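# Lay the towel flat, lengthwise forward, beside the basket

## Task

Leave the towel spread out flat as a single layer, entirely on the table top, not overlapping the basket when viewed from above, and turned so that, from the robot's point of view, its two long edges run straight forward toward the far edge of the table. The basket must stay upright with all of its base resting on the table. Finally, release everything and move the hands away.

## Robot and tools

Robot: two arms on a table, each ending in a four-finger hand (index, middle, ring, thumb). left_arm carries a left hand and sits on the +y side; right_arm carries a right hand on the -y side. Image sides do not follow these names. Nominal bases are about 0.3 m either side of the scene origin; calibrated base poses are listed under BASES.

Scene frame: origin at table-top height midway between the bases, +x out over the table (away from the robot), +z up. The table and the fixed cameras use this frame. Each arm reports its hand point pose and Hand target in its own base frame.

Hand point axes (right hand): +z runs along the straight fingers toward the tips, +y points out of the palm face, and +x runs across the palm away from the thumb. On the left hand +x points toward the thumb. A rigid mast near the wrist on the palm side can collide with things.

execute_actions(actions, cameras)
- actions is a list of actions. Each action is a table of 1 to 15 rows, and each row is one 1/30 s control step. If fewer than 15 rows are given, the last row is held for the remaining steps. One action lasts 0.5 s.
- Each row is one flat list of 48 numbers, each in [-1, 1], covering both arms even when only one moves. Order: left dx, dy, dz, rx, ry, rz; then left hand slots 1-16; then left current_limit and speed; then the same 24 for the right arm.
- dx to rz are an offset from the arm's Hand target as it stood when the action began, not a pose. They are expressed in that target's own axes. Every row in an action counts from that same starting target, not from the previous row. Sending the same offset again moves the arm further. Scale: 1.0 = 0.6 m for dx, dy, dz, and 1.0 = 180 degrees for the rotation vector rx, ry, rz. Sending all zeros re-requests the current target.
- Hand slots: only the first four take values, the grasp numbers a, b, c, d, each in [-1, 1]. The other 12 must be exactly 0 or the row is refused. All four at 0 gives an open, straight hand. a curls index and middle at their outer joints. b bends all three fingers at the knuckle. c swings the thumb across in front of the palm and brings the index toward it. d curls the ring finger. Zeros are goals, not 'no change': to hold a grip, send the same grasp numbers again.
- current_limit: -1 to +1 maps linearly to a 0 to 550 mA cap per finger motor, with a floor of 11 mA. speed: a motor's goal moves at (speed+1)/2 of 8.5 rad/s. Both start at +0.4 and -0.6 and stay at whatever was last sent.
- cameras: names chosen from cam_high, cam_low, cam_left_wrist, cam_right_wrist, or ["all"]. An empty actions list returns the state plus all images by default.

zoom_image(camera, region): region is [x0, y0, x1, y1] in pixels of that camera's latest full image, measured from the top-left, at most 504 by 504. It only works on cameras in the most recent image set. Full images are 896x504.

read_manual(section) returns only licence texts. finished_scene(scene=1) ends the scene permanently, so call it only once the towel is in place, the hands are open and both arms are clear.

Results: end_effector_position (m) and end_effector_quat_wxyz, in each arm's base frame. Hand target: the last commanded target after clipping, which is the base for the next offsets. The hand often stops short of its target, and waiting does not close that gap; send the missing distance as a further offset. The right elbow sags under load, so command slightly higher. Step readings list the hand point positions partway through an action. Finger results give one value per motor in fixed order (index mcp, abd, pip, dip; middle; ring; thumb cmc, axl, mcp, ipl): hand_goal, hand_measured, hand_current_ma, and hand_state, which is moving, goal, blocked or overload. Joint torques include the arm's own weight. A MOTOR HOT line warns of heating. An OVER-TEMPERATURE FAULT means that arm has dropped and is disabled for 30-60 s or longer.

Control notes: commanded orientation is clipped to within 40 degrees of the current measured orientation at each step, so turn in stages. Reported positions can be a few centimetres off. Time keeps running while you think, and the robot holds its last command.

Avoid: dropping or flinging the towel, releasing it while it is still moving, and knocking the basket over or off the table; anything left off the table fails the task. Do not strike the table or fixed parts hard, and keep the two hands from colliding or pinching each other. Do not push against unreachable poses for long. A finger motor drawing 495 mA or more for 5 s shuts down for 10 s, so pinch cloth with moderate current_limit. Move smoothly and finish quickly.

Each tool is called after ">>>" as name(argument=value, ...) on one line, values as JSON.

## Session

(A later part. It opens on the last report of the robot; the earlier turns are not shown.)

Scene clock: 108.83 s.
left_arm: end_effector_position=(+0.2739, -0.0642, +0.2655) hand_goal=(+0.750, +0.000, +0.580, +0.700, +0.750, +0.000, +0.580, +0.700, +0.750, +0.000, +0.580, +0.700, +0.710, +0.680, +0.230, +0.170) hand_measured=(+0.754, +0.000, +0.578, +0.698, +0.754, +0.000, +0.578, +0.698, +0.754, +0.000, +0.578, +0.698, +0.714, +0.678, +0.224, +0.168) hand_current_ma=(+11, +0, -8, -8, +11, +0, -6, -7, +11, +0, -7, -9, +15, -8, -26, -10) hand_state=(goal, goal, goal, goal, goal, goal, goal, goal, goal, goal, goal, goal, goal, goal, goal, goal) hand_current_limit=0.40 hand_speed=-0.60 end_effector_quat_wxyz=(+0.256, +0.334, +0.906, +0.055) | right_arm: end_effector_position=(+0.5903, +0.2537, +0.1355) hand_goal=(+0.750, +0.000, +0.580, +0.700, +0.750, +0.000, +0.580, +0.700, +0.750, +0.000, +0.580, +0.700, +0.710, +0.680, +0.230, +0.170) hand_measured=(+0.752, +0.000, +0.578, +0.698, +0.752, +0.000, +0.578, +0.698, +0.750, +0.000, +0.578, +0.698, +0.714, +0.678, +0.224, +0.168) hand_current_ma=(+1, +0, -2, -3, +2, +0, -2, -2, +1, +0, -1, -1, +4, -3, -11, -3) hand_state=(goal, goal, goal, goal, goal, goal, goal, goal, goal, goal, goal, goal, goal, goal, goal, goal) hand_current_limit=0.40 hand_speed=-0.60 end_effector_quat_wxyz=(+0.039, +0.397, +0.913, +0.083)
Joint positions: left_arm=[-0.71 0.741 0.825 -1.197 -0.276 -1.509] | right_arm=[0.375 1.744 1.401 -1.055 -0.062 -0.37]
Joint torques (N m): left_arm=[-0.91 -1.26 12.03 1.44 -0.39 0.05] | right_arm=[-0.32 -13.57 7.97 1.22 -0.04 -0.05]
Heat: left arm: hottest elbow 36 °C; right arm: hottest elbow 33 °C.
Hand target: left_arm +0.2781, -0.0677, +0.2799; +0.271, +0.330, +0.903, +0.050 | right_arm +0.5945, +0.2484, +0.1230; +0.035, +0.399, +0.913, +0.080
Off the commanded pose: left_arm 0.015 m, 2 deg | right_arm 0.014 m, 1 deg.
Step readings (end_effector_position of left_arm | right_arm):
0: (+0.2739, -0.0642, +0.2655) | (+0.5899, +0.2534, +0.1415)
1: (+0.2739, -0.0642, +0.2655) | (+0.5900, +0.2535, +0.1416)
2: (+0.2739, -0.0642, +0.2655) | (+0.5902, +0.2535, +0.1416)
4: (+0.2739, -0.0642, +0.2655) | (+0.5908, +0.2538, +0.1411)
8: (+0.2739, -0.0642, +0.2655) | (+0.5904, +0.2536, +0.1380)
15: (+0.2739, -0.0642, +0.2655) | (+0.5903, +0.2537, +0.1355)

>>> execute_actions(actions=[[[0,0,0,0,0,0,0,0,0,0,0,0,0,0,0,0,0,0,0,0,0,0,0.4,-0.6,0,-0.0023,0.0131,0,0,0,0,0,0,0,0,0,0,0,0,0,0,0,0,0,0,0,0.4,-0.6]]])

>>> execute_actions(actions=[[[0,0,0,0,0,0,0,0,0,0,0,0,0,0,0,0,0,0,0,0,0,0,0.4,-0.6,0,-0.0023,0.0131,0,0,0,0,0,0,0,0,0,0,0,0,0,0,0,0,0,0,0,0.4,-0.6]]], cameras=["cam_high", "cam_right_wrist"])

Scene clock: 112.30 s.
left_arm: end_effector_position=(+0.2739, -0.0642, +0.2655) hand_goal=(+0.750, +0.000, +0.580, +0.700, +0.750, +0.000, +0.580, +0.700, +0.750, +0.000, +0.580, +0.700, +0.710, +0.680, +0.230, +0.170) hand_measured=(+0.754, +0.000, +0.578, +0.698, +0.754, +0.000, +0.578, +0.698, +0.754, +0.000, +0.578, +0.698, +0.714, +0.678, +0.224, +0.168) hand_current_ma=(+11, +0, -8, -8, +11, +0, -6, -7, +11, +0, -7, -9, +15, -8, -26, -10) hand_state=(goal, goal, goal, goal, goal, goal, goal, goal, goal, goal, goal, goal, goal, goal, goal, goal) hand_current_limit=0.40 hand_speed=-0.60 end_effector_quat_wxyz=(+0.256, +0.334, +0.906, +0.055) | right_arm: end_effector_position=(+0.5917, +0.2548, +0.1355) hand_goal=(+0.750, +0.000, +0.580, +0.700, +0.750, +0.000, +0.580, +0.700, +0.750, +0.000, +0.580, +0.700, +0.710, +0.680, +0.230, +0.170) hand_measured=(+0.752, +0.000, +0.578, +0.698, +0.752, +0.000, +0.578, +0.698, +0.762, +0.000, +0.586, +0.702, +0.714, +0.678, +0.224, +0.168) hand_current_ma=(+1, +0, -2, -3, +2, +0, -2, -2, +19, +0, +9, +3, +4, -3, -11, -3) hand_state=(goal, goal, goal, goal, goal, goal, goal, goal, goal, goal, goal, goal, goal, goal, goal, goal) hand_current_limit=0.40 hand_speed=-0.60 end_effector_quat_wxyz=(+0.042, +0.396, +0.913, +0.087)
Joint positions: left_arm=[-0.71 0.741 0.825 -1.197 -0.276 -1.509] | right_arm=[0.375 1.744 1.397 -1.041 -0.064 -0.372]
Joint torques (N m): left_arm=[-1.14 -0.62 11.93 1.44 -0.38 0.04] | right_arm=[0.03 -13.04 7.46 1.51 0.04 -0.03]
Heat: left arm: hottest elbow 36 °C; right arm: hottest elbow 33 °C.
Hand target: left_arm +0.2781, -0.0677, +0.2799; +0.271, +0.330, +0.903, +0.050 | right_arm +0.5944, +0.2484, +0.1150; +0.035, +0.399, +0.913, +0.080
Off the commanded pose: left_arm 0.015 m, 2 deg | right_arm 0.022 m, 1 deg.
Step readings (end_effector_position of left_arm | right_arm):
0: (+0.2739, -0.0642, +0.2655) | (+0.5903, +0.2537, +0.1355)
1: (+0.2739, -0.0642, +0.2655) | (+0.5903, +0.2537, +0.1355)
2: (+0.2739, -0.0642, +0.2655) | (+0.5905, +0.2538, +0.1355)
4: (+0.2739, -0.0642, +0.2655) | (+0.5908, +0.2539, +0.1350)
8: (+0.2739, -0.0642, +0.2655) | (+0.5915, +0.2545, +0.1354)
15: (+0.2739, -0.0642, +0.2655) | (+0.5917, +0.2548, +0.1355)

Scene clock: 113.00 s.
left_arm: end_effector_position=(+0.2739, -0.0642, +0.2655) hand_goal=(+0.750, +0.000, +0.580, +0.700, +0.750, +0.000, +0.580, +0.700, +0.750, +0.000, +0.580, +0.700, +0.710, +0.680, +0.230, +0.170) hand_measured=(+0.754, +0.000, +0.578, +0.698, +0.754, +0.000, +0.578, +0.698, +0.754, +0.000, +0.578, +0.698, +0.714, +0.678, +0.224, +0.168) hand_current_ma=(+11, +0, -8, -8, +11, +0, -6, -7, +11, +0, -7, -9, +15, -8, -26, -10) hand_state=(goal, goal, goal, goal, goal, goal, goal, goal, goal, goal, goal, goal, goal, goal, goal, goal) hand_current_limit=0.40 hand_speed=-0.60 end_effector_quat_wxyz=(+0.256, +0.334, +0.906, +0.055) | right_arm: end_effector_position=(+0.5933, +0.2561, +0.1356) hand_goal=(+0.750, +0.000, +0.580, +0.700, +0.750, +0.000, +0.580, +0.700, +0.750, +0.000, +0.580, +0.700, +0.710, +0.680, +0.230, +0.170) hand_measured=(+0.752, +0.000, +0.578, +0.698, +0.752, +0.000, +0.578, +0.698, +0.772, -0.002, +0.596, +0.708, +0.714, +0.678, +0.224, +0.168) hand_current_ma=(+1, +0, -2, -3, +2, +0, -2, -2, +49, -2, +27, +11, +4, -3, -11, -3) hand_state=(goal, goal, goal, goal, goal, goal, goal, goal, blocked, goal, goal, goal, goal, goal, goal, goal) hand_current_limit=0.40 hand_speed=-0.60 end_effector_quat_wxyz=(+0.044, +0.395, +0.913, +0.092)
Joint positions: left_arm=[-0.71 0.741 0.825 -1.197 -0.276 -1.509] | right_arm=[0.375 1.744 1.393 -1.027 -0.068 -0.373]
Joint torques (N m): left_arm=[-1.08 -0.91 12.03 1.44 -0.34 0.05] | right_arm=[-0.32 -12.34 6.67 1.74 0.15 -0.02]
Heat: left arm: hottest elbow 36 °C; right arm: hottest elbow 33 °C.
Hand target: left_arm +0.2781, -0.0677, +0.2799; +0.271, +0.330, +0.903, +0.050 | right_arm +0.5945, +0.2484, +0.1070; +0.035, +0.399, +0.913, +0.080
Off the commanded pose: left_arm 0.015 m, 2 deg | right_arm 0.030 m, 2 deg.
Step readings (end_effector_position of left_arm | right_arm):
0: (+0.2739, -0.0642, +0.2655) | (+0.5917, +0.2548, +0.1355)
1: (+0.2739, -0.0642, +0.2655) | (+0.5917, +0.2548, +0.1353)
2: (+0.2739, -0.0642, +0.2655) | (+0.5917, +0.2549, +0.1351)
4: (+0.2739, -0.0642, +0.2655) | (+0.5922, +0.2553, +0.1351)
8: (+0.2739, -0.0642, +0.2655) | (+0.5929, +0.2559, +0.1353)
15: (+0.2739, -0.0642, +0.2655) | (+0.5933, +0.2561, +0.1356)
camera_calibration:
cam_right_wrist: T_world_to_cam=[[0.969509, -0.160215, 0.185428, -0.533995], [-0.240791, -0.763382, 0.59939, 0.211897], [0.0455209, -0.625763, -0.778684, 0.361019], [0, 0, 0, 1]] pos_world=[0.552302, 0.302116, 0.253128]
Images, in order (width x height): cam_high 896x504, cam_right_wrist 896x504.

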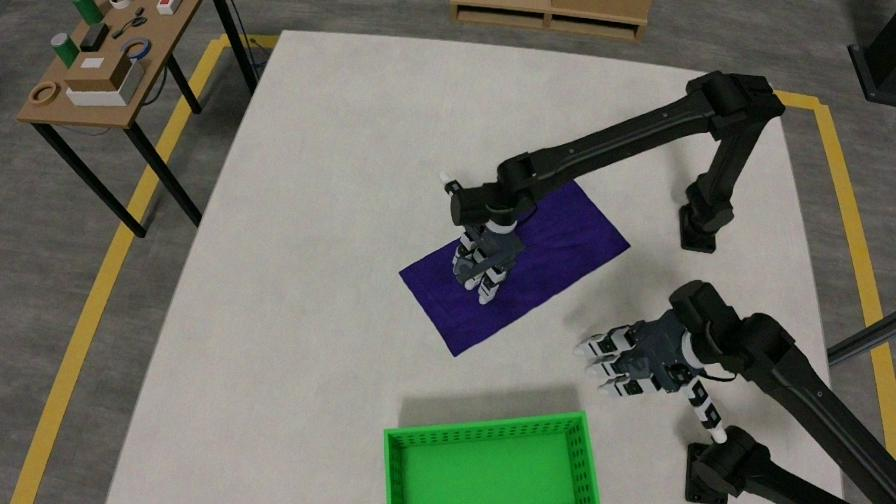

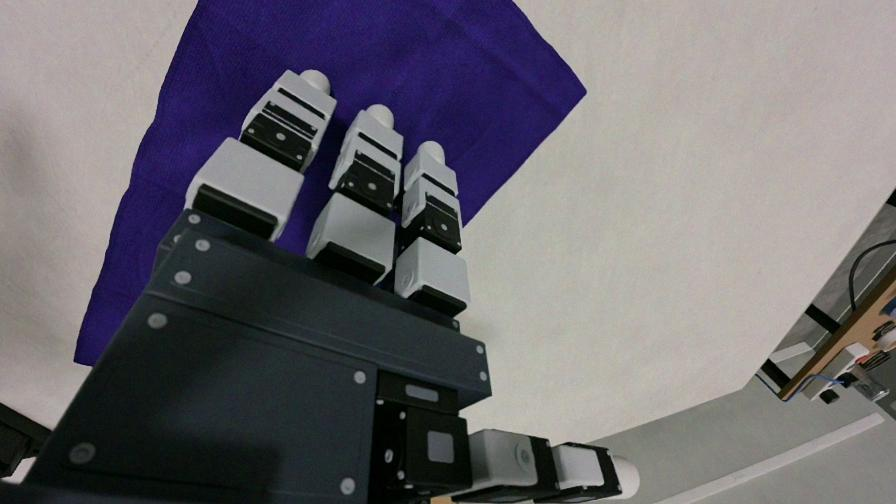

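>>> execute_actions(actions=[[[0,0,0,0,0,0,0,0,0,0,0,0,0,0,0,0,0,0,0,0,0,0,0.4,-0.6,-0.016,0,0,0,0.022,0,0,0,0,0,0,0,0,0,0,0,0,0,0,0,0,0,0.4,-0.6]]])

>>> execute_actions(actions=[[[0,0,0,0,0,0,0,0,0,0,0,0,0,0,0,0,0,0,0,0,0,0,0.4,-0.6,0,-0.0029,0.0164,0,0,0,0,0,0,0,0,0,0,0,0,0,0,0,0,0,0,0,0.4,-0.6]]])

Scene clock: 123.27 s.
left_arm: end_effector_position=(+0.2739, -0.0642, +0.2655) hand_goal=(+0.750, +0.000, +0.580, +0.700, +0.750, +0.000, +0.580, +0.700, +0.750, +0.000, +0.580, +0.700, +0.710, +0.680, +0.230, +0.170) hand_measured=(+0.754, +0.000, +0.578, +0.698, +0.754, +0.000, +0.578, +0.698, +0.754, +0.000, +0.578, +0.698, +0.714, +0.678, +0.224, +0.168) hand_current_ma=(+11, +0, -8, -8, +11, +0, -6, -7, +11, +0, -7, -9, +15, -8, -26, -10) hand_state=(goal, goal, goal, goal, goal, goal, goal, goal, goal, goal, goal, goal, goal, goal, goal, goal) hand_current_limit=0.40 hand_speed=-0.60 end_effector_quat_wxyz=(+0.256, +0.334, +0.906, +0.055) | right_arm: end_effector_position=(+0.5950, +0.2480, +0.1341) hand_goal=(+0.750, +0.000, +0.580, +0.700, +0.750, +0.000, +0.580, +0.700, +0.750, +0.000, +0.580, +0.700, +0.710, +0.680, +0.230, +0.170) hand_measured=(+0.738, -0.022, +0.574, +0.698, +0.750, +0.002, +0.578, +0.698, +0.754, +0.004, +0.584, +0.702, +0.714, +0.678, +0.224, +0.168) hand_current_ma=(-20, -38, -8, -3, -1, +1, -2, -2, +5, +3, +3, +2, +4, -3, -11, -3) hand_state=(goal, blocked, goal, goal, goal, goal, goal, goal, goal, goal, goal, goal, goal, goal, goal, goal) hand_current_limit=0.40 hand_speed=-0.60 end_effector_quat_wxyz=(+0.021, +0.391, +0.914, +0.111)
Joint positions: left_arm=[-0.71 0.741 0.825 -1.197 -0.276 -1.509] | right_arm=[0.339 1.748 1.393 -1.033 -0.135 -0.411]
Joint torques (N m): left_arm=[-1.03 -0.5 11.9 1.54 -0.38 0.06] | right_arm=[-0.38 -11.16 9.59 0.1 0 -0.03]
Heat: left arm: hottest elbow 36 °C; right arm: hottest elbow 32 °C.
Hand target: left_arm +0.2781, -0.0677, +0.2799; +0.271, +0.330, +0.903, +0.050 | right_arm +0.6010, +0.2414, +0.1071; +0.004, +0.396, +0.913, +0.093
Off the commanded pose: left_arm 0.015 m, 2 deg | right_arm 0.029 m, 3 deg.
Step readings (end_effector_position of left_arm | right_arm):
0: (+0.2739, -0.0642, +0.2655) | (+0.5933, +0.2561, +0.1356)
1: (+0.2739, -0.0642, +0.2655) | (+0.5932, +0.2563, +0.1356)
2: (+0.2739, -0.0642, +0.2655) | (+0.5931, +0.2565, +0.1358)
4: (+0.2739, -0.0642, +0.2655) | (+0.5937, +0.2550, +0.1355)
8: (+0.2739, -0.0642, +0.2655) | (+0.5956, +0.2489, +0.1345)
15: (+0.2739, -0.0642, +0.2655) | (+0.5952, +0.2478, +0.1341)

Scene clock: 123.97 s.
left_arm: end_effector_position=(+0.2739, -0.0642, +0.2655) hand_goal=(+0.750, +0.000, +0.580, +0.700, +0.750, +0.000, +0.580, +0.700, +0.750, +0.000, +0.580, +0.700, +0.710, +0.680, +0.230, +0.170) hand_measured=(+0.754, +0.000, +0.578, +0.698, +0.754, +0.000, +0.578, +0.698, +0.754, +0.000, +0.578, +0.698, +0.714, +0.678, +0.224, +0.168) hand_current_ma=(+11, +0, -8, -8, +11, +0, -6, -7, +11, +0, -7, -9, +15, -8, -26, -10) hand_state=(goal, goal, goal, goal, goal, goal, goal, goal, goal, goal, goal, goal, goal, goal, goal, goal) hand_current_limit=0.40 hand_speed=-0.60 end_effector_quat_wxyz=(+0.256, +0.334, +0.906, +0.055) | right_arm: end_effector_position=(+0.5951, +0.2480, +0.1337) hand_goal=(+0.750, +0.000, +0.580, +0.700, +0.750, +0.000, +0.580, +0.700, +0.750, +0.000, +0.580, +0.700, +0.710, +0.680, +0.230, +0.170) hand_measured=(+0.738, -0.022, +0.574, +0.698, +0.750, +0.002, +0.578, +0.698, +0.754, +0.004, +0.584, +0.702, +0.714, +0.678, +0.224, +0.168) hand_current_ma=(-20, -38, -8, -3, -1, +1, -2, -2, +5, +3, +3, +2, +4, -3, -11, -3) hand_state=(goal, blocked, goal, goal, goal, goal, goal, goal, goal, goal, goal, goal, goal, goal, goal, goal) hand_current_limit=0.40 hand_speed=-0.60 end_effector_quat_wxyz=(+0.021, +0.391, +0.914, +0.111)
Joint positions: left_arm=[-0.71 0.741 0.825 -1.197 -0.276 -1.509] | right_arm=[0.339 1.749 1.393 -1.033 -0.135 -0.411]
Joint torques (N m): left_arm=[-1.08 -1.38 11.99 1.26 -0.38 0.08] | right_arm=[-0.09 -10.46 8.2 1.13 0.01 -0.04]
Heat: left arm: hottest elbow 36 °C; right arm: hottest elbow 32 °C.
Hand target: left_arm +0.2781, -0.0677, +0.2799; +0.271, +0.330, +0.903, +0.050 | right_arm +0.6005, +0.2419, +0.0970; +0.004, +0.396, +0.913, +0.093
Off the commanded pose: left_arm 0.015 m, 2 deg | right_arm 0.037 m, 3 deg.
Step readings (end_effector_position of left_arm | right_arm):
0: (+0.2739, -0.0642, +0.2655) | (+0.5950, +0.2480, +0.1341)
1: (+0.2739, -0.0642, +0.2655) | (+0.5950, +0.2480, +0.1341)
2: (+0.2739, -0.0642, +0.2655) | (+0.5950, +0.2480, +0.1338)
4: (+0.2739, -0.0642, +0.2655) | (+0.5950, +0.2480, +0.1338)
8: (+0.2739, -0.0642, +0.2655) | (+0.5951, +0.2480, +0.1337)
15: (+0.2739, -0.0642, +0.2655) | (+0.5951, +0.2480, +0.1337)

>>> execute_actions(actions=[[[0,0,0,0,0,0,0,0,0,0,0,0,0,0,0,0,0,0,0,0,0,0,0.4,-0.6,-0.0428,-0.0102,-0.0047,-0.0037,-0.0096,0.0545,0,0,0,0,0,0,0,0,0,0,0,0,0,0,0,0,0.4,-0.6]],[[0,0,0,0,0,0,0,0,0,0,0,0,0,0,0,0,0,0,0,0,0,0,0.4,-0.6,-0.0428,-0.0102,-0.0047,-0.0037,-0.0096,0.0545,0,0,0,0,0,0,0,0,0,0,0,0,0,0,0,0,0.4,-0.6]]], cameras=["cam_high", "cam_right_wrist", "cam_low"])

Scene clock: 135.60 s.
left_arm: end_effector_position=(+0.2739, -0.0642, +0.2655) hand_goal=(+0.750, +0.000, +0.580, +0.700, +0.750, +0.000, +0.580, +0.700, +0.750, +0.000, +0.580, +0.700, +0.710, +0.680, +0.230, +0.170) hand_measured=(+0.754, +0.000, +0.578, +0.698, +0.754, +0.000, +0.578, +0.698, +0.754, +0.000, +0.578, +0.698, +0.714, +0.678, +0.224, +0.168) hand_current_ma=(+11, +0, -8, -8, +11, +0, -6, -7, +11, +0, -7, -9, +15, -8, -26, -10) hand_state=(goal, goal, goal, goal, goal, goal, goal, goal, goal, goal, goal, goal, goal, goal, goal, goal) hand_current_limit=0.40 hand_speed=-0.60 end_effector_quat_wxyz=(+0.256, +0.334, +0.906, +0.055) | right_arm: end_effector_position=(+0.6181, +0.2135, +0.1339) hand_goal=(+0.750, +0.000, +0.580, +0.700, +0.750, +0.000, +0.580, +0.700, +0.750, +0.000, +0.580, +0.700, +0.710, +0.680, +0.230, +0.170) hand_measured=(+0.728, -0.056, +0.566, +0.694, +0.752, -0.002, +0.580, +0.700, +0.754, +0.004, +0.584, +0.702, +0.714, +0.678, +0.224, +0.168) hand_current_ma=(-45, -124, -21, -9, +3, -2, +0, -1, +5, +3, +3, +2, +4, -3, -11, -3) hand_state=(blocked, blocked, goal, goal, goal, goal, goal, goal, goal, goal, goal, goal, goal, goal, goal, goal) hand_current_limit=0.40 hand_speed=-0.60 end_effector_quat_wxyz=(+0.031, +0.529, +0.840, +0.117)
Joint positions: left_arm=[-0.71 0.741 0.825 -1.197 -0.276 -1.509] | right_arm=[0.328 1.752 1.393 -0.99 -0.098 -0.108]
Joint torques (N m): left_arm=[-1.26 -0.79 11.89 1.47 -0.35 0.07] | right_arm=[-1.2 -11.46 7.41 1.05 0.58 0.18]
Heat: left arm: hottest elbow 37 °C; right arm: hottest elbow 32 °C.
Hand target: left_arm +0.2781, -0.0677, +0.2799; +0.271, +0.330, +0.903, +0.050 | right_arm +0.6222, +0.1936, +0.0970; +0.020, +0.549, +0.831, +0.091
Off the commanded pose: left_arm 0.015 m, 2 deg | right_arm 0.042 m, 4 deg.
Step readings (end_effector_position of left_arm | right_arm):
0: (+0.2739, -0.0642, +0.2655) | (+0.5951, +0.2480, +0.1337)
1: (+0.2739, -0.0642, +0.2655) | (+0.5952, +0.2480, +0.1337)
2: (+0.2739, -0.0642, +0.2655) | (+0.5960, +0.2469, +0.1337)
4: (+0.2739, -0.0642, +0.2655) | (+0.5981, +0.2448, +0.1339)
8: (+0.2739, -0.0642, +0.2655) | (+0.6019, +0.2406, +0.1343)
15: (+0.2739, -0.0642, +0.2655) | (+0.6045, +0.2374, +0.1340)
16: (+0.2739, -0.0642, +0.2655) | (+0.6047, +0.2371, +0.1340)
17: (+0.2739, -0.0642, +0.2655) | (+0.6058, +0.2357, +0.1341)
19: (+0.2739, -0.0642, +0.2655) | (+0.6089, +0.2315, +0.1345)
23: (+0.2739, -0.0642, +0.2655) | (+0.6147, +0.2217, +0.1344)
30: (+0.2739, -0.0642, +0.2655) | (+0.6178, +0.2147, +0.1340)
camera_calibration:
cam_right_wrist: T_world_to_cam=[[0.881006, -0.452191, 0.139109, -0.441327], [-0.448986, -0.706452, 0.547117, 0.309846], [-0.149127, -0.544472, -0.825416, 0.441235], [0, 0, 0, 1]] pos_world=[0.593728, 0.259567, 0.256073]
Images, in order (width x height): cam_high 896x504, cam_low 896x504, cam_right_wrist 896x504.

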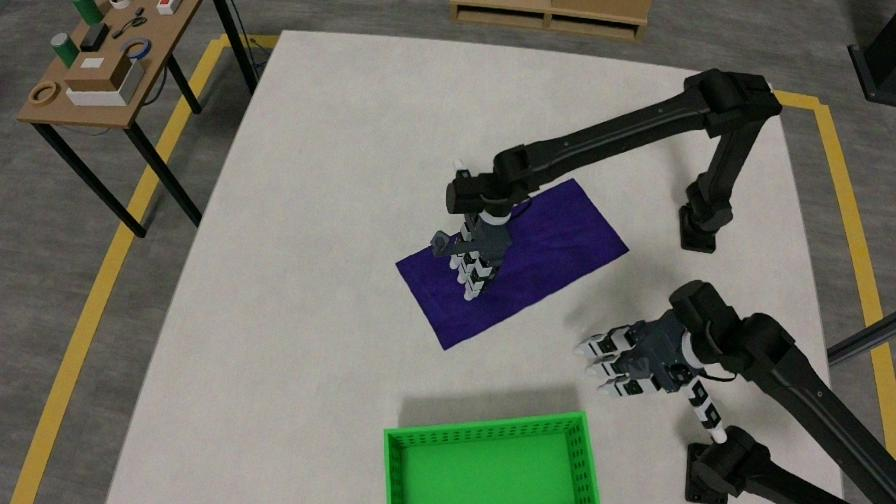

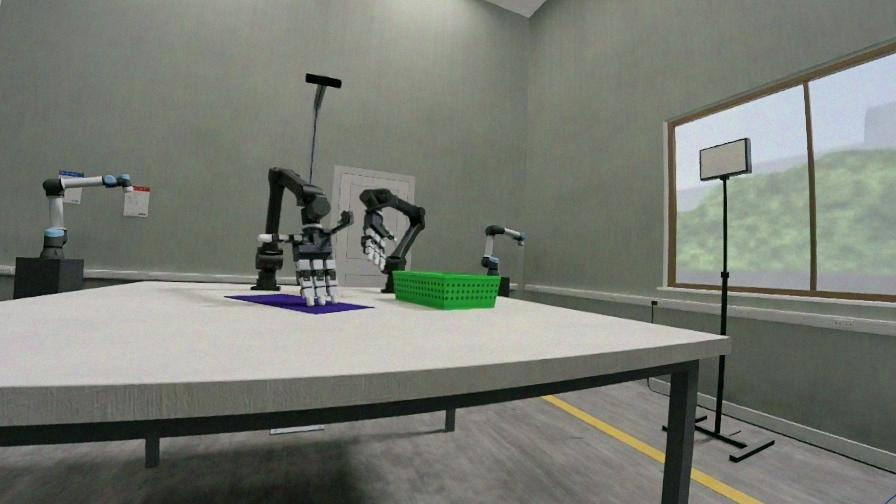

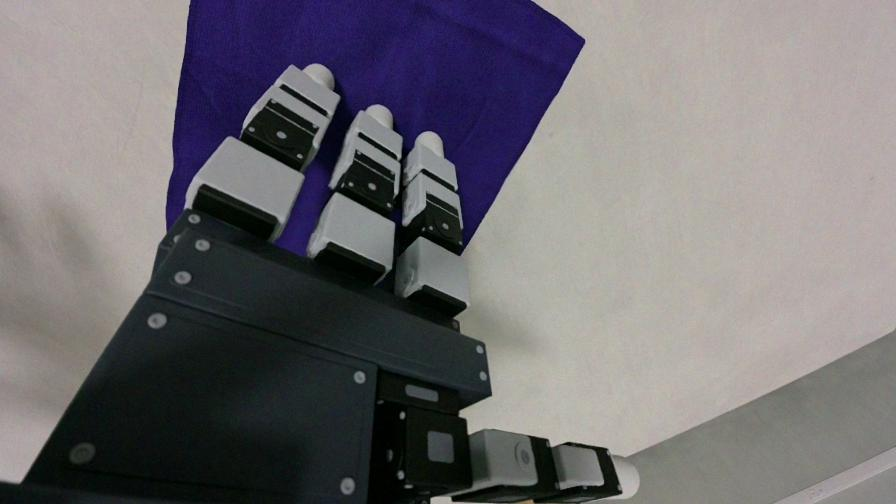

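>>> zoom_image(camera="cam_high", region=[380, 150, 660, 370])

Scaled by 1.800 from the camera's 896x504 image, which has a finer 1280x720 frame.

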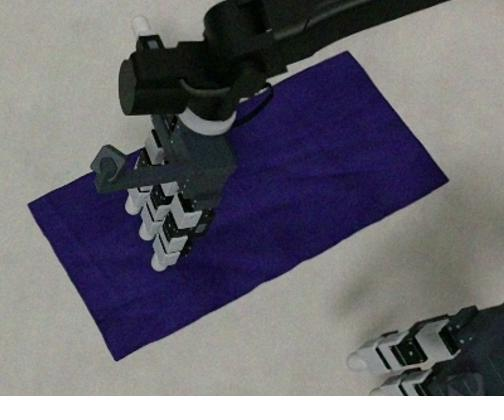

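>>> execute_actions(actions=[[[0,0,0,0,0,0,0,0,0,0,0,0,0,0,0,0,0,0,0,0,0,0,0.4,-0.6,-0.06,0.0062,-0.003,-0.0023,-0.006,0.0342,0,0,0,0,0,0,0,0,0,0,0,0,0,0,0,0,0.4,-0.6]],[[0,0,0,0,0,0,0,0,0,0,0,0,0,0,0,0,0,0,0,0,0,0,0.4,-0.6,-0.06,0.0062,-0.003,-0.0023,-0.006,0.0342,0,0,0,0,0,0,0,0,0,0,0,0,0,0,0,0,0.4,-0.6]],[[0,0,0,0,0,0,0,0,0,0,0,0,0,0,0,0,0,0,0,0,0,0,0.4,-0.6,-0.06,0.0062,-0.003,-0.0023,-0.006,0.0342,0,0,0,0,0,0,0,0,0,0,0,0,0,0,0,0,0.4,-0.6]]], cameras=["cam_high"])

>>> zoom_image(camera="cam_high", region=[370, 130, 660, 370])

Scene clock: 165.93 s.
left_arm: end_effector_position=(+0.2739, -0.0642, +0.2655) hand_goal=(+0.750, +0.000, +0.580, +0.700, +0.750, +0.000, +0.580, +0.700, +0.750, +0.000, +0.580, +0.700, +0.710, +0.680, +0.230, +0.170) hand_measured=(+0.754, +0.000, +0.578, +0.698, +0.754, +0.000, +0.578, +0.698, +0.754, +0.000, +0.578, +0.698, +0.714, +0.678, +0.224, +0.168) hand_current_ma=(+11, +0, -8, -8, +11, +0, -6, -7, +11, +0, -7, -9, +15, -8, -26, -10) hand_state=(goal, goal, goal, goal, goal, goal, goal, goal, goal, goal, goal, goal, goal, goal, goal, goal) hand_current_limit=0.40 hand_speed=-0.60 end_effector_quat_wxyz=(+0.256, +0.334, +0.906, +0.055) | right_arm: end_effector_position=(+0.6540, +0.1150, +0.1322) hand_goal=(+0.750, +0.000, +0.580, +0.700, +0.750, +0.000, +0.580, +0.700, +0.750, +0.000, +0.580, +0.700, +0.710, +0.680, +0.230, +0.170) hand_measured=(+0.722, -0.064, +0.562, +0.690, +0.750, -0.008, +0.580, +0.700, +0.754, +0.004, +0.584, +0.702, +0.714, +0.678, +0.224, +0.168) hand_current_ma=(-67, -152, -33, -15, +1, -11, +0, -1, +5, +3, +3, +2, +4, -3, -11, -3) hand_state=(blocked, blocked, goal, goal, goal, goal, goal, goal, goal, goal, goal, goal, goal, goal, goal, goal) hand_current_limit=0.40 hand_speed=-0.60 end_effector_quat_wxyz=(+0.043, +0.658, +0.743, +0.114)
Joint positions: left_arm=[-0.71 0.741 0.825 -1.197 -0.276 -1.509] | right_arm=[0.203 1.78 1.428 -0.984 -0.068 0.09]
Joint torques (N m): left_arm=[-0.91 -0.56 11.88 1.36 -0.35 0.06] | right_arm=[-1.32 -10.52 9.8 0.64 0.77 0.12]
Heat: left arm: hottest elbow 37 °C; right arm: hottest elbow 31 °C.
Hand target: left_arm +0.2781, -0.0677, +0.2799; +0.271, +0.330, +0.903, +0.050 | right_arm +0.6637, +0.0936, +0.0969; +0.034, +0.677, +0.730, +0.087
Off the commanded pose: left_arm 0.015 m, 2 deg | right_arm 0.042 m, 4 deg.
Step readings (end_effector_position of left_arm | right_arm):
0: (+0.2739, -0.0642, +0.2655) | (+0.6181, +0.2135, +0.1339)
1: (+0.2739, -0.0642, +0.2655) | (+0.6181, +0.2134, +0.1339)
2: (+0.2739, -0.0642, +0.2655) | (+0.6184, +0.2124, +0.1336)
4: (+0.2739, -0.0642, +0.2655) | (+0.6196, +0.2092, +0.1331)
8: (+0.2739, -0.0642, +0.2655) | (+0.6246, +0.1951, +0.1329)
15: (+0.2739, -0.0642, +0.2655) | (+0.6285, +0.1827, +0.1324)
16: (+0.2739, -0.0642, +0.2655) | (+0.6285, +0.1825, +0.1321)
17: (+0.2739, -0.0642, +0.2655) | (+0.6286, +0.1817, +0.1321)
19: (+0.2739, -0.0642, +0.2655) | (+0.6300, +0.1787, +0.1321)
23: (+0.2739, -0.0642, +0.2655) | (+0.6354, +0.1654, +0.1320)
30: (+0.2739, -0.0642, +0.2655) | (+0.6418, +0.1502, +0.1321)
31: (+0.2739, -0.0642, +0.2655) | (+0.6420, +0.1500, +0.1320)
32: (+0.2739, -0.0642, +0.2655) | (+0.6421, +0.1494, +0.1321)
34: (+0.2739, -0.0642, +0.2655) | (+0.6431, +0.1463, +0.1320)
38: (+0.2739, -0.0642, +0.2655) | (+0.6480, +0.1320, +0.1321)
45: (+0.2739, -0.0642, +0.2655) | (+0.6536, +0.1155, +0.1321)
Images, in order (width x height): cam_high 896x504.

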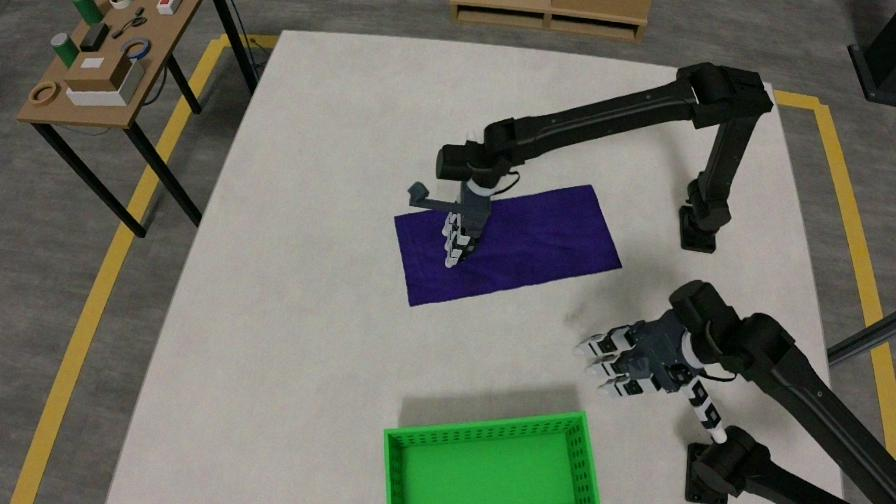

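Scaled by 1.738 from the camera's 896x504 image, which has a finer 1280x720 frame.

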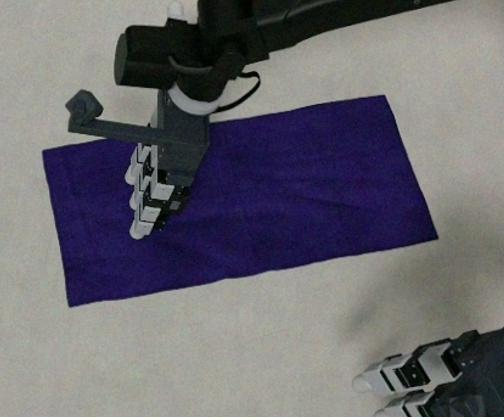

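>>> execute_actions(actions=[[[0,0,0,0,0,0,0,0,0,0,0,0,0,0,0,0,0,0,0,0,0,0,0.4,-0.6,-0.062,0.0064,-0.0031,-0.0024,-0.0062,0.0353,0,0,0,0,0,0,0,0,0,0,0,0,0,0,0,0,0.4,-0.6]],[[0,0,0,0,0,0,0,0,0,0,0,0,0,0,0,0,0,0,0,0,0,0,0.4,-0.6,-0.062,0.0064,-0.0031,-0.0024,-0.0062,0.0353,0,0,0,0,0,0,0,0,0,0,0,0,0,0,0,0,0.4,-0.6]],[[0,0,0,0,0,0,0,0,0,0,0,0,0,0,0,0,0,0,0,0,0,0,0.4,-0.6,-0.062,0.0064,-0.0031,-0.0024,-0.0062,0.0353,0,0,0,0,0,0,0,0,0,0,0,0,0,0,0,0,0.4,-0.6]]], cameras=["cam_high"])

>>> zoom_image(camera="cam_high", region=[370, 100, 660, 340])

Scene clock: 178.43 s.
left_arm: end_effector_position=(+0.2739, -0.0642, +0.2655) hand_goal=(+0.750, +0.000, +0.580, +0.700, +0.750, +0.000, +0.580, +0.700, +0.750, +0.000, +0.580, +0.700, +0.710, +0.680, +0.230, +0.170) hand_measured=(+0.754, +0.000, +0.578, +0.698, +0.754, +0.000, +0.578, +0.698, +0.754, +0.000, +0.578, +0.698, +0.714, +0.678, +0.224, +0.168) hand_current_ma=(+11, +0, -8, -8, +11, +0, -6, -7, +11, +0, -7, -9, +15, -8, -26, -10) hand_state=(goal, goal, goal, goal, goal, goal, goal, goal, goal, goal, goal, goal, goal, goal, goal, goal) hand_current_limit=0.40 hand_speed=-0.60 end_effector_quat_wxyz=(+0.256, +0.334, +0.906, +0.055) | right_arm: end_effector_position=(+0.6655, +0.0038, +0.1320) hand_goal=(+0.750, +0.000, +0.580, +0.700, +0.750, +0.000, +0.580, +0.700, +0.750, +0.000, +0.580, +0.700, +0.710, +0.680, +0.230, +0.170) hand_measured=(+0.722, -0.070, +0.562, +0.690, +0.752, -0.006, +0.580, +0.700, +0.754, +0.004, +0.584, +0.702, +0.714, +0.678, +0.224, +0.168) hand_current_ma=(-64, -170, -33, -15, +1, -6, +0, -1, +5, +3, +3, +2, +4, -3, -11, -3) hand_state=(blocked, blocked, goal, goal, goal, goal, goal, goal, goal, goal, goal, goal, goal, goal, goal, goal) hand_current_limit=0.40 hand_speed=-0.60 end_effector_quat_wxyz=(+0.057, +0.775, +0.621, +0.107)
Joint positions: left_arm=[-0.71 0.741 0.825 -1.197 -0.276 -1.509] | right_arm=[0.069 1.795 1.451 -0.984 -0.028 0.292]
Joint torques (N m): left_arm=[-0.91 -1.08 11.92 1.46 -0.41 0.04] | right_arm=[-1.44 -10.99 9.68 0.47 0.73 0.15]
Heat: left arm: hottest elbow 37 °C; right arm: hottest elbow 31 °C.
Hand target: left_arm +0.2781, -0.0677, +0.2799; +0.271, +0.330, +0.903, +0.050 | right_arm +0.6705, -0.0182, +0.0970; +0.048, +0.790, +0.606, +0.080
Off the commanded pose: left_arm 0.015 m, 2 deg | right_arm 0.042 m, 4 deg.
Step readings (end_effector_position of left_arm | right_arm):
0: (+0.2739, -0.0642, +0.2655) | (+0.6540, +0.1149, +0.1321)
1: (+0.2739, -0.0642, +0.2655) | (+0.6540, +0.1148, +0.1321)
2: (+0.2739, -0.0642, +0.2655) | (+0.6540, +0.1142, +0.1321)
4: (+0.2739, -0.0642, +0.2655) | (+0.6544, +0.1108, +0.1319)
8: (+0.2739, -0.0642, +0.2655) | (+0.6576, +0.0964, +0.1321)
15: (+0.2739, -0.0642, +0.2655) | (+0.6618, +0.0788, +0.1319)
16: (+0.2739, -0.0642, +0.2655) | (+0.6619, +0.0786, +0.1321)
17: (+0.2739, -0.0642, +0.2655) | (+0.6619, +0.0777, +0.1320)
19: (+0.2739, -0.0642, +0.2655) | (+0.6618, +0.0746, +0.1319)
23: (+0.2739, -0.0642, +0.2655) | (+0.6629, +0.0601, +0.1321)
30: (+0.2739, -0.0642, +0.2655) | (+0.6658, +0.0414, +0.1320)
31: (+0.2739, -0.0642, +0.2655) | (+0.6658, +0.0411, +0.1319)
32: (+0.2739, -0.0642, +0.2655) | (+0.6657, +0.0405, +0.1319)
34: (+0.2739, -0.0642, +0.2655) | (+0.6654, +0.0374, +0.1318)
38: (+0.2739, -0.0642, +0.2655) | (+0.6651, +0.0229, +0.1317)
45: (+0.2739, -0.0642, +0.2655) | (+0.6654, +0.0042, +0.1318)
Images, in order (width x height): cam_high 896x504.

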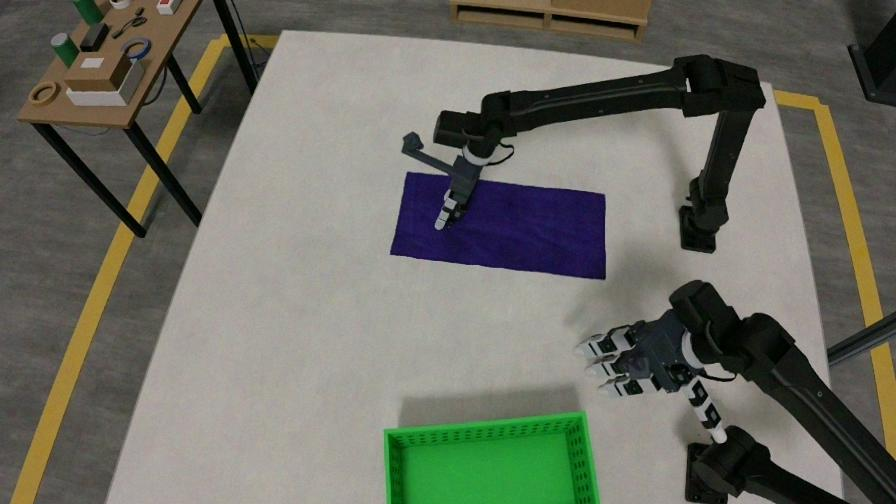

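Scaled by 1.738 from the camera's 896x504 image, which has a finer 1280x720 frame.

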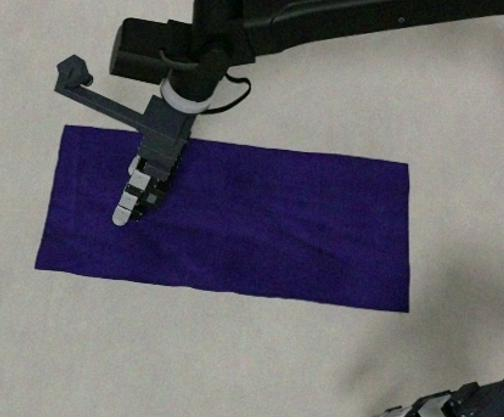

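>>> execute_actions(actions=[[[0,0,0,0,0,0,0,0,0,0,0,0,0,0,0,0,0,0,0,0,0,0,0.4,-0.6,0.0045,0.0115,-0.0655,0,0,0,0,0,0,0,0,0,0,0,0,0,0,0,0,0,0,0,0.4,-0.6]],[[0,0,0,0,0,0,0,0,0,0,0,0,0,0,0,0,0,0,0,0,0,0,0.4,-0.6,0.0068,0.0173,-0.0983,0,0,0,0,0,0,0,0,0,0,0,0,0,0,0,0,0,0,0,0.4,-0.6]],[[0,0,0,0,0,0,0,0,0,0,0,0,0,0,0,0,0,0,0,0,0,0,0.4,-0.6,0.009,0.023,-0.131,0,0,0,0,0,0,0,0,0,0,0,0,0,0,0,0,0,0,0,0.4,-0.6]]], cameras=["cam_high", "cam_low", "cam_right_wrist"])

>>> zoom_image(camera="cam_high", region=[370, 100, 660, 340])

Scene clock: 199.47 s.
left_arm: end_effector_position=(+0.2739, -0.0642, +0.2655) hand_goal=(+0.750, +0.000, +0.580, +0.700, +0.750, +0.000, +0.580, +0.700, +0.750, +0.000, +0.580, +0.700, +0.710, +0.680, +0.230, +0.170) hand_measured=(+0.754, +0.000, +0.578, +0.698, +0.754, +0.000, +0.578, +0.698, +0.754, +0.000, +0.578, +0.698, +0.714, +0.678, +0.224, +0.168) hand_current_ma=(+11, +0, -8, -8, +11, +0, -6, -7, +11, +0, -7, -9, +15, -8, -26, -10) hand_state=(goal, goal, goal, goal, goal, goal, goal, goal, goal, goal, goal, goal, goal, goal, goal, goal) hand_current_limit=0.40 hand_speed=-0.60 end_effector_quat_wxyz=(+0.256, +0.334, +0.906, +0.055) | right_arm: end_effector_position=(+0.6589, -0.0094, +0.2624) hand_goal=(+0.750, +0.000, +0.580, +0.700, +0.750, +0.000, +0.580, +0.700, +0.750, +0.000, +0.580, +0.700, +0.710, +0.680, +0.230, +0.170) hand_measured=(+0.748, -0.002, +0.578, +0.698, +0.750, -0.002, +0.580, +0.700, +0.752, +0.004, +0.582, +0.702, +0.714, +0.678, +0.224, +0.168) hand_current_ma=(-1, -2, -2, -3, +1, -2, +0, -1, +1, +3, +2, +2, +4, -3, -11, -3) hand_state=(goal, goal, goal, goal, goal, goal, goal, goal, goal, goal, goal, goal, goal, goal, goal, goal) hand_current_limit=0.40 hand_speed=-0.60 end_effector_quat_wxyz=(+0.040, +0.785, +0.614, +0.070)
Joint positions: left_arm=[-0.71 0.741 0.825 -1.197 -0.276 -1.509] | right_arm=[0.053 1.767 1.784 -1.427 -0.015 0.298]
Joint torques (N m): left_arm=[-1.26 -1.14 12.04 1.42 -0.34 0.06] | right_arm=[0.03 -14.92 12.83 0.28 0.23 0.1]
Heat: left arm: hottest elbow 38 °C; right arm: hottest elbow 31 °C.
Hand target: left_arm +0.2781, -0.0677, +0.2799; +0.271, +0.330, +0.903, +0.050 | right_arm +0.6705, -0.0181, +0.2769; +0.048, +0.790, +0.606, +0.080
Off the commanded pose: left_arm 0.015 m, 2 deg | right_arm 0.020 m, 2 deg.
Step readings (end_effector_position of left_arm | right_arm):
0: (+0.2739, -0.0642, +0.2655) | (+0.6655, +0.0038, +0.1318)
1: (+0.2739, -0.0642, +0.2655) | (+0.6656, +0.0038, +0.1319)
2: (+0.2739, -0.0642, +0.2655) | (+0.6656, +0.0038, +0.1329)
4: (+0.2739, -0.0642, +0.2655) | (+0.6640, +0.0020, +0.1332)
8: (+0.2739, -0.0642, +0.2655) | (+0.6598, -0.0042, +0.1331)
15: (+0.2739, -0.0642, +0.2655) | (+0.6569, -0.0089, +0.1326)
16: (+0.2739, -0.0642, +0.2655) | (+0.6569, -0.0089, +0.1331)
17: (+0.2739, -0.0642, +0.2655) | (+0.6559, -0.0091, +0.1340)
19: (+0.2739, -0.0642, +0.2655) | (+0.6517, -0.0094, +0.1375)
23: (+0.2739, -0.0642, +0.2655) | (+0.6535, -0.0095, +0.1531)
30: (+0.2739, -0.0642, +0.2655) | (+0.6574, -0.0093, +0.1673)
31: (+0.2739, -0.0642, +0.2655) | (+0.6569, -0.0093, +0.1675)
32: (+0.2739, -0.0642, +0.2655) | (+0.6552, -0.0094, +0.1692)
34: (+0.2739, -0.0642, +0.2655) | (+0.6504, -0.0098, +0.1767)
38: (+0.2739, -0.0642, +0.2655) | (+0.6548, -0.0096, +0.2135)
45: (+0.2739, -0.0642, +0.2655) | (+0.6612, -0.0093, +0.2620)
camera_calibration:
cam_right_wrist: T_world_to_cam=[[0.402924, -0.909941, 0.0982849, -0.274523], [-0.748126, -0.265591, 0.608087, 0.28567], [-0.52722, -0.318542, -0.787763, 0.673355], [0, 0, 0, 1]] pos_world=[0.679335, 0.0405638, 0.383713]
Images, in order (width x height): cam_high 896x504, cam_low 896x504, cam_right_wrist 896x504.

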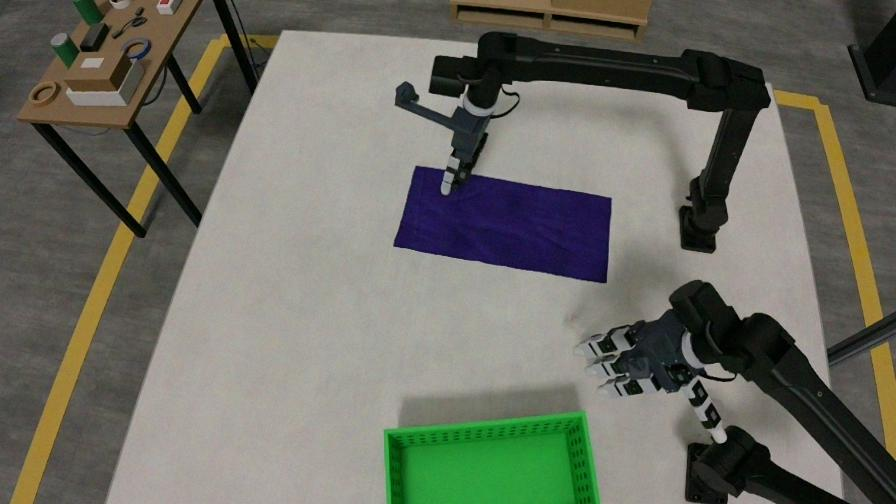

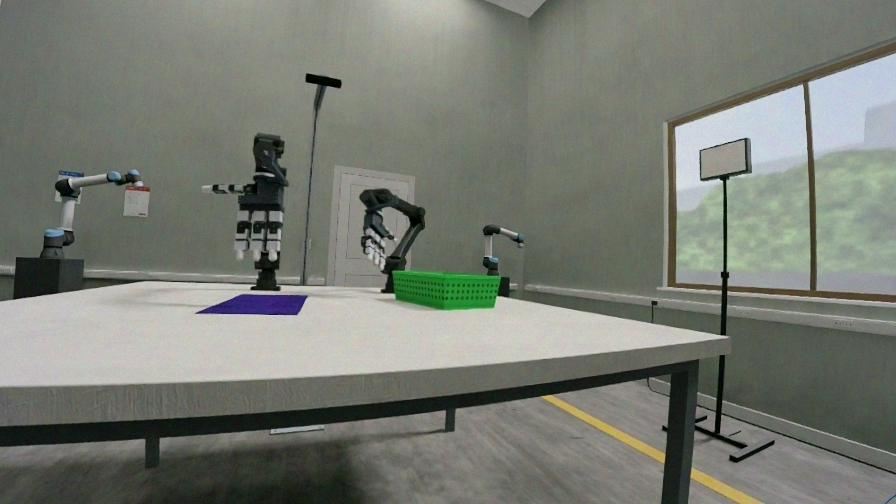

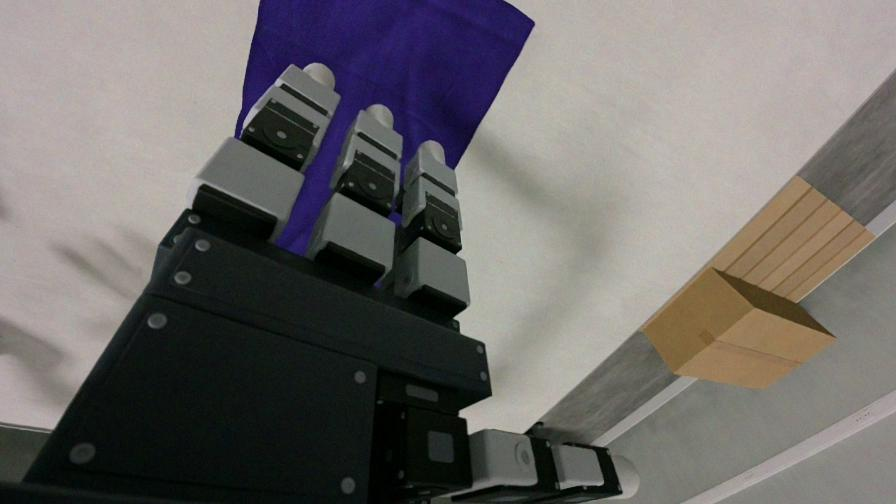

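Scaled by 1.738 from the camera's 896x504 image, which has a finer 1280x720 frame.

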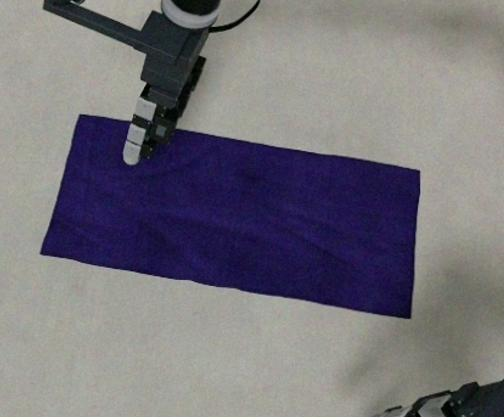

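>>> zoom_image(camera="cam_high", region=[100, 0, 604, 283])

>>> zoom_image(camera="cam_high", region=[560, 30, 896, 219])

>>> zoom_image(camera="cam_high", region=[60, 220, 396, 409])

Scaled by 1.000.

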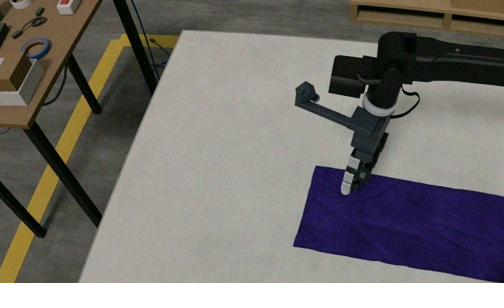

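Scaled by 1.500 from the camera's 896x504 image, which has a finer 1280x720 frame.

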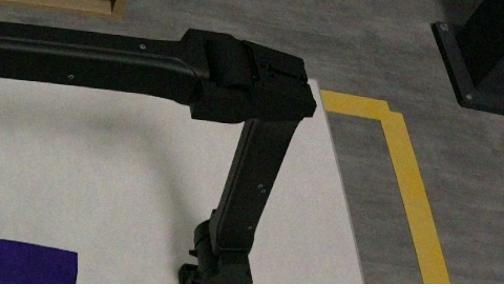

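Scaled by 1.500 from the camera's 896x504 image, which has a finer 1280x720 frame.

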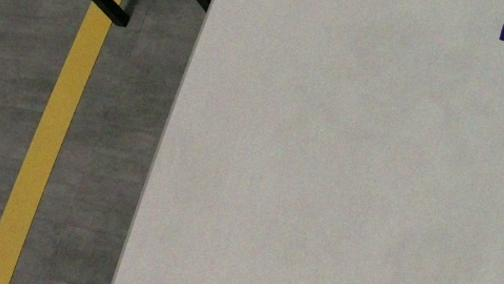

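>>> execute_actions(actions=[[[0,0,0,0,0,0,0,0,0,0,0,0,0,0,0,0,0,0,0,0,0,0,0.4,-0.6,-0.054,-0.0013,0.0808,0,0,0,0,0,0,0,0,0,0,0,0,0,0,0,0,0,0,0,0.4,-0.6]],[[0,0,0,0,0,0,0,0,0,0,0,0,0,0,0,0,0,0,0,0,0,0,0.4,-0.6,0.0708,-0.035,0.0835,0,0,0,0,0,0,0,0,0,0,0,0,0,0,0,0,0,0,0,0.4,-0.6]],[[0,0,0,0,0,0,0,0,0,0,0,0,0,0,0,0,0,0,0,0,0,0,0.4,-0.6,-0.0045,-0.0115,0.0655,0,0,0,0,0,0,0,0,0,0,0,0,0,0,0,0,0,0,0,0.4,-0.6]],[[0,0,0,0,0,0,0,0,0,0,0,0,0,0,0,0,0,0,0,0,0,0,0.4,-0.6,-0.0023,-0.0058,0.0328,0,0,0,0,0,0,0,0,0,0,0,0,0,0,0,0,0,0,0,0.4,-0.6]],[[0,0,0,0,0,0,0,0,0,0,0,0,0,0,0,0,0,0,0,0,0,0,0.4,-0.6,-0.0019,-0.0049,0.0278,0,0,0,0,0,0,0,0,0,0,0,0,0,0,0,0,0,0,0,0.4,-0.6]]], cameras=["cam_high"])

>>> zoom_image(camera="cam_high", region=[370, 100, 660, 340])

Scene clock: 236.80 s.
left_arm: end_effector_position=(+0.2739, -0.0642, +0.2655) hand_goal=(+0.750, +0.000, +0.580, +0.700, +0.750, +0.000, +0.580, +0.700, +0.750, +0.000, +0.580, +0.700, +0.710, +0.680, +0.230, +0.170) hand_measured=(+0.754, +0.000, +0.578, +0.698, +0.754, +0.000, +0.578, +0.698, +0.754, +0.000, +0.578, +0.698, +0.714, +0.678, +0.224, +0.168) hand_current_ma=(+11, +0, -8, -8, +11, +0, -6, -7, +11, +0, -7, -9, +15, -8, -26, -10) hand_state=(goal, goal, goal, goal, goal, goal, goal, goal, goal, goal, goal, goal, goal, goal, goal, goal) hand_current_limit=0.40 hand_speed=-0.60 end_effector_quat_wxyz=(+0.256, +0.334, +0.906, +0.055) | right_arm: end_effector_position=(+0.6740, +0.0020, +0.1353) hand_goal=(+0.750, +0.000, +0.580, +0.700, +0.750, +0.000, +0.580, +0.700, +0.750, +0.000, +0.580, +0.700, +0.710, +0.680, +0.230, +0.170) hand_measured=(+0.776, +0.000, +0.600, +0.712, +0.750, -0.002, +0.580, +0.700, +0.752, +0.004, +0.582, +0.702, +0.714, +0.678, +0.224, +0.168) hand_current_ma=(+61, +0, +37, +21, +1, -2, +0, -1, +1, +3, +2, +2, +4, -3, -11, -3) hand_state=(blocked, goal, goal, goal, goal, goal, goal, goal, goal, goal, goal, goal, goal, goal, goal, goal) hand_current_limit=0.40 hand_speed=-0.60 end_effector_quat_wxyz=(+0.061, +0.786, +0.607, +0.095)
Joint positions: left_arm=[-0.71 0.741 0.825 -1.197 -0.276 -1.509] | right_arm=[0.076 1.825 1.506 -1.025 -0.003 0.331]
Joint torques (N m): left_arm=[-1.38 -0.97 11.99 1.57 -0.35 0.07] | right_arm=[0.32 -13.39 6.35 1.76 -0.05 0.06]
Heat: left arm: hottest elbow 38 °C; right arm: hottest elbow 36 °C.
Hand target: left_arm +0.2781, -0.0677, +0.2799; +0.271, +0.330, +0.903, +0.050 | right_arm +0.6705, -0.0006, +0.1000; +0.048, +0.790, +0.606, +0.080
Off the commanded pose: left_arm 0.015 m, 2 deg | right_arm 0.036 m, 2 deg.
Step readings (end_effector_position of left_arm | right_arm):
0: (+0.2739, -0.0642, +0.2655) | (+0.6589, -0.0094, +0.2624)
1: (+0.2739, -0.0642, +0.2655) | (+0.6589, -0.0096, +0.2624)
2: (+0.2739, -0.0642, +0.2655) | (+0.6596, -0.0103, +0.2626)
4: (+0.2739, -0.0642, +0.2655) | (+0.6644, -0.0139, +0.2604)
8: (+0.2739, -0.0642, +0.2655) | (+0.6652, -0.0319, +0.2442)
15: (+0.2739, -0.0642, +0.2655) | (+0.6646, -0.0499, +0.2320)
16: (+0.2739, -0.0642, +0.2655) | (+0.6651, -0.0499, +0.2322)
17: (+0.2739, -0.0642, +0.2655) | (+0.6662, -0.0485, +0.2305)
19: (+0.2739, -0.0642, +0.2655) | (+0.6686, -0.0445, +0.2235)
23: (+0.2739, -0.0642, +0.2655) | (+0.6635, -0.0223, +0.1959)
30: (+0.2739, -0.0642, +0.2655) | (+0.6655, +0.0037, +0.1782)
31: (+0.2739, -0.0642, +0.2655) | (+0.6660, +0.0036, +0.1784)
32: (+0.2739, -0.0642, +0.2655) | (+0.6671, +0.0035, +0.1780)
34: (+0.2739, -0.0642, +0.2655) | (+0.6701, +0.0035, +0.1746)
38: (+0.2739, -0.0642, +0.2655) | (+0.6668, +0.0030, +0.1576)
45: (+0.2739, -0.0642, +0.2655) | (+0.6668, +0.0029, +0.1426)
46: (+0.2739, -0.0642, +0.2655) | (+0.6671, +0.0029, +0.1427)
47: (+0.2739, -0.0642, +0.2655) | (+0.6677, +0.0030, +0.1426)
49: (+0.2739, -0.0642, +0.2655) | (+0.6698, +0.0031, +0.1419)
53: (+0.2739, -0.0642, +0.2655) | (+0.6687, +0.0031, +0.1350)
60: (+0.2739, -0.0642, +0.2655) | (+0.6697, +0.0028, +0.1348)
61: (+0.2739, -0.0642, +0.2655) | (+0.6698, +0.0028, +0.1348)
62: (+0.2739, -0.0642, +0.2655) | (+0.6700, +0.0028, +0.1346)
64: (+0.2739, -0.0642, +0.2655) | (+0.6710, +0.0026, +0.1341)
68: (+0.2739, -0.0642, +0.2655) | (+0.6731, +0.0022, +0.1348)
75: (+0.2739, -0.0642, +0.2655) | (+0.6739, +0.0020, +0.1352)
Images, in order (width x height): cam_high 896x504.

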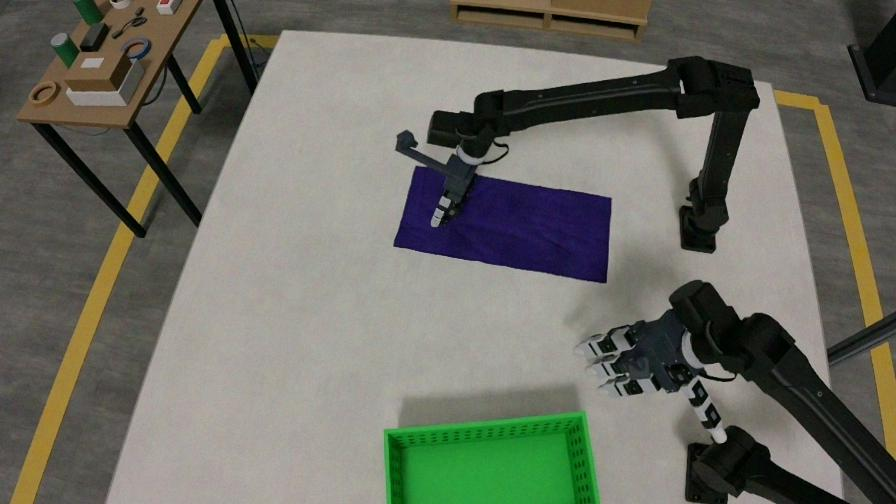

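Scaled by 1.738 from the camera's 896x504 image, which has a finer 1280x720 frame.

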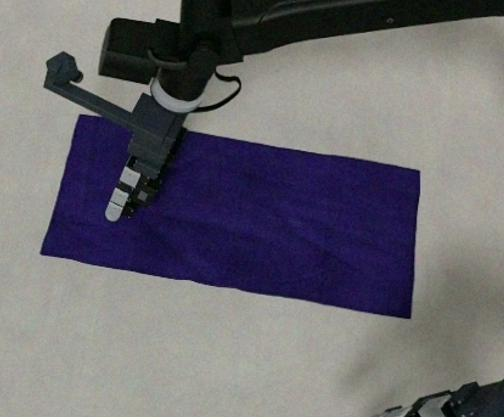

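>>> execute_actions(actions=[[[0,0,0,0,0,0,0,0,0,0,0,0,0,0,0,0,0,0,0,0,0,0,0.4,-0.6,0.0225,-0.0061,0.0005,0,0,0,0,0,0,0,0,0,0,0,0,0,0,0,0,0,0,0,0.4,-0.6]],[[0,0,0,0,0,0,0,0,0,0,0,0,0,0,0,0,0,0,0,0,0,0,0.4,-0.6,0,0,0,0,0,0,0,0,0,0,0,0,0,0,0,0,0,0,0,0,0,0,0.4,-0.6]]], cameras=["cam_high"])

>>> zoom_image(camera="cam_high", region=[370, 100, 660, 340])

Scene clock: 242.07 s.
left_arm: end_effector_position=(+0.2739, -0.0642, +0.2655) hand_goal=(+0.750, +0.000, +0.580, +0.700, +0.750, +0.000, +0.580, +0.700, +0.750, +0.000, +0.580, +0.700, +0.710, +0.680, +0.230, +0.170) hand_measured=(+0.754, +0.000, +0.578, +0.698, +0.754, +0.000, +0.578, +0.698, +0.754, +0.000, +0.578, +0.698, +0.714, +0.678, +0.224, +0.168) hand_current_ma=(+11, +0, -8, -8, +11, +0, -6, -7, +11, +0, -7, -9, +15, -8, -26, -10) hand_state=(goal, goal, goal, goal, goal, goal, goal, goal, goal, goal, goal, goal, goal, goal, goal, goal) hand_current_limit=0.40 hand_speed=-0.60 end_effector_quat_wxyz=(+0.256, +0.334, +0.906, +0.055) | right_arm: end_effector_position=(+0.6733, +0.0038, +0.1355) hand_goal=(+0.750, +0.000, +0.580, +0.700, +0.750, +0.000, +0.580, +0.700, +0.750, +0.000, +0.580, +0.700, +0.710, +0.680, +0.230, +0.170) hand_measured=(+0.776, +0.002, +0.600, +0.712, +0.750, -0.002, +0.580, +0.700, +0.752, +0.004, +0.582, +0.702, +0.714, +0.678, +0.224, +0.168) hand_current_ma=(+61, +2, +37, +21, +1, -2, +0, -1, +1, +3, +2, +2, +4, -3, -11, -3) hand_state=(blocked, goal, goal, goal, goal, goal, goal, goal, goal, goal, goal, goal, goal, goal, goal, goal) hand_current_limit=0.40 hand_speed=-0.60 end_effector_quat_wxyz=(+0.062, +0.791, +0.601, +0.095)
Joint positions: left_arm=[-0.71 0.741 0.825 -1.197 -0.276 -1.509] | right_arm=[0.082 1.825 1.506 -1.024 0.003 0.354]
Joint torques (N m): left_arm=[-0.73 -0.97 12.04 1.42 -0.37 0.07] | right_arm=[1.55 -13.27 6.68 1.63 -0.05 0.07]
Heat: left arm: hottest elbow 38 °C; right arm: hottest elbow 35 °C.
Hand target: left_arm +0.2781, -0.0677, +0.2799; +0.271, +0.330, +0.903, +0.050 | right_arm +0.6705, +0.0135, +0.0999; +0.048, +0.790, +0.606, +0.080
Off the commanded pose: left_arm 0.015 m, 2 deg | right_arm 0.037 m, 2 deg.
Step readings (end_effector_position of left_arm | right_arm):
0: (+0.2739, -0.0642, +0.2655) | (+0.6740, +0.0020, +0.1353)
1: (+0.2739, -0.0642, +0.2655) | (+0.6739, +0.0020, +0.1353)
2: (+0.2739, -0.0642, +0.2655) | (+0.6739, +0.0017, +0.1353)
4: (+0.2739, -0.0642, +0.2655) | (+0.6737, +0.0015, +0.1353)
8: (+0.2739, -0.0642, +0.2655) | (+0.6735, +0.0029, +0.1354)
15: (+0.2739, -0.0642, +0.2655) | (+0.6734, +0.0039, +0.1355)
16: (+0.2739, -0.0642, +0.2655) | (+0.6734, +0.0039, +0.1355)
17: (+0.2739, -0.0642, +0.2655) | (+0.6734, +0.0039, +0.1355)
19: (+0.2739, -0.0642, +0.2655) | (+0.6734, +0.0038, +0.1355)
23: (+0.2739, -0.0642, +0.2655) | (+0.6734, +0.0038, +0.1355)
30: (+0.2739, -0.0642, +0.2655) | (+0.6734, +0.0038, +0.1355)
Images, in order (width x height): cam_high 896x504.

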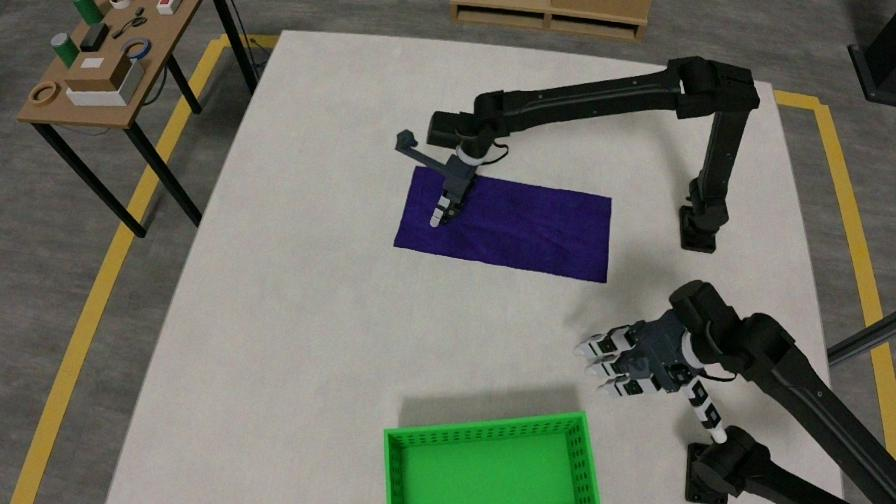

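Scaled by 1.738 from the camera's 896x504 image, which has a finer 1280x720 frame.

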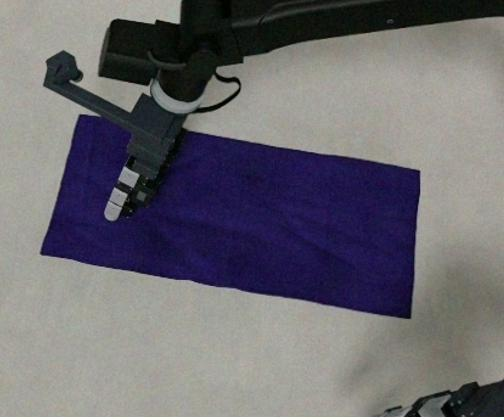

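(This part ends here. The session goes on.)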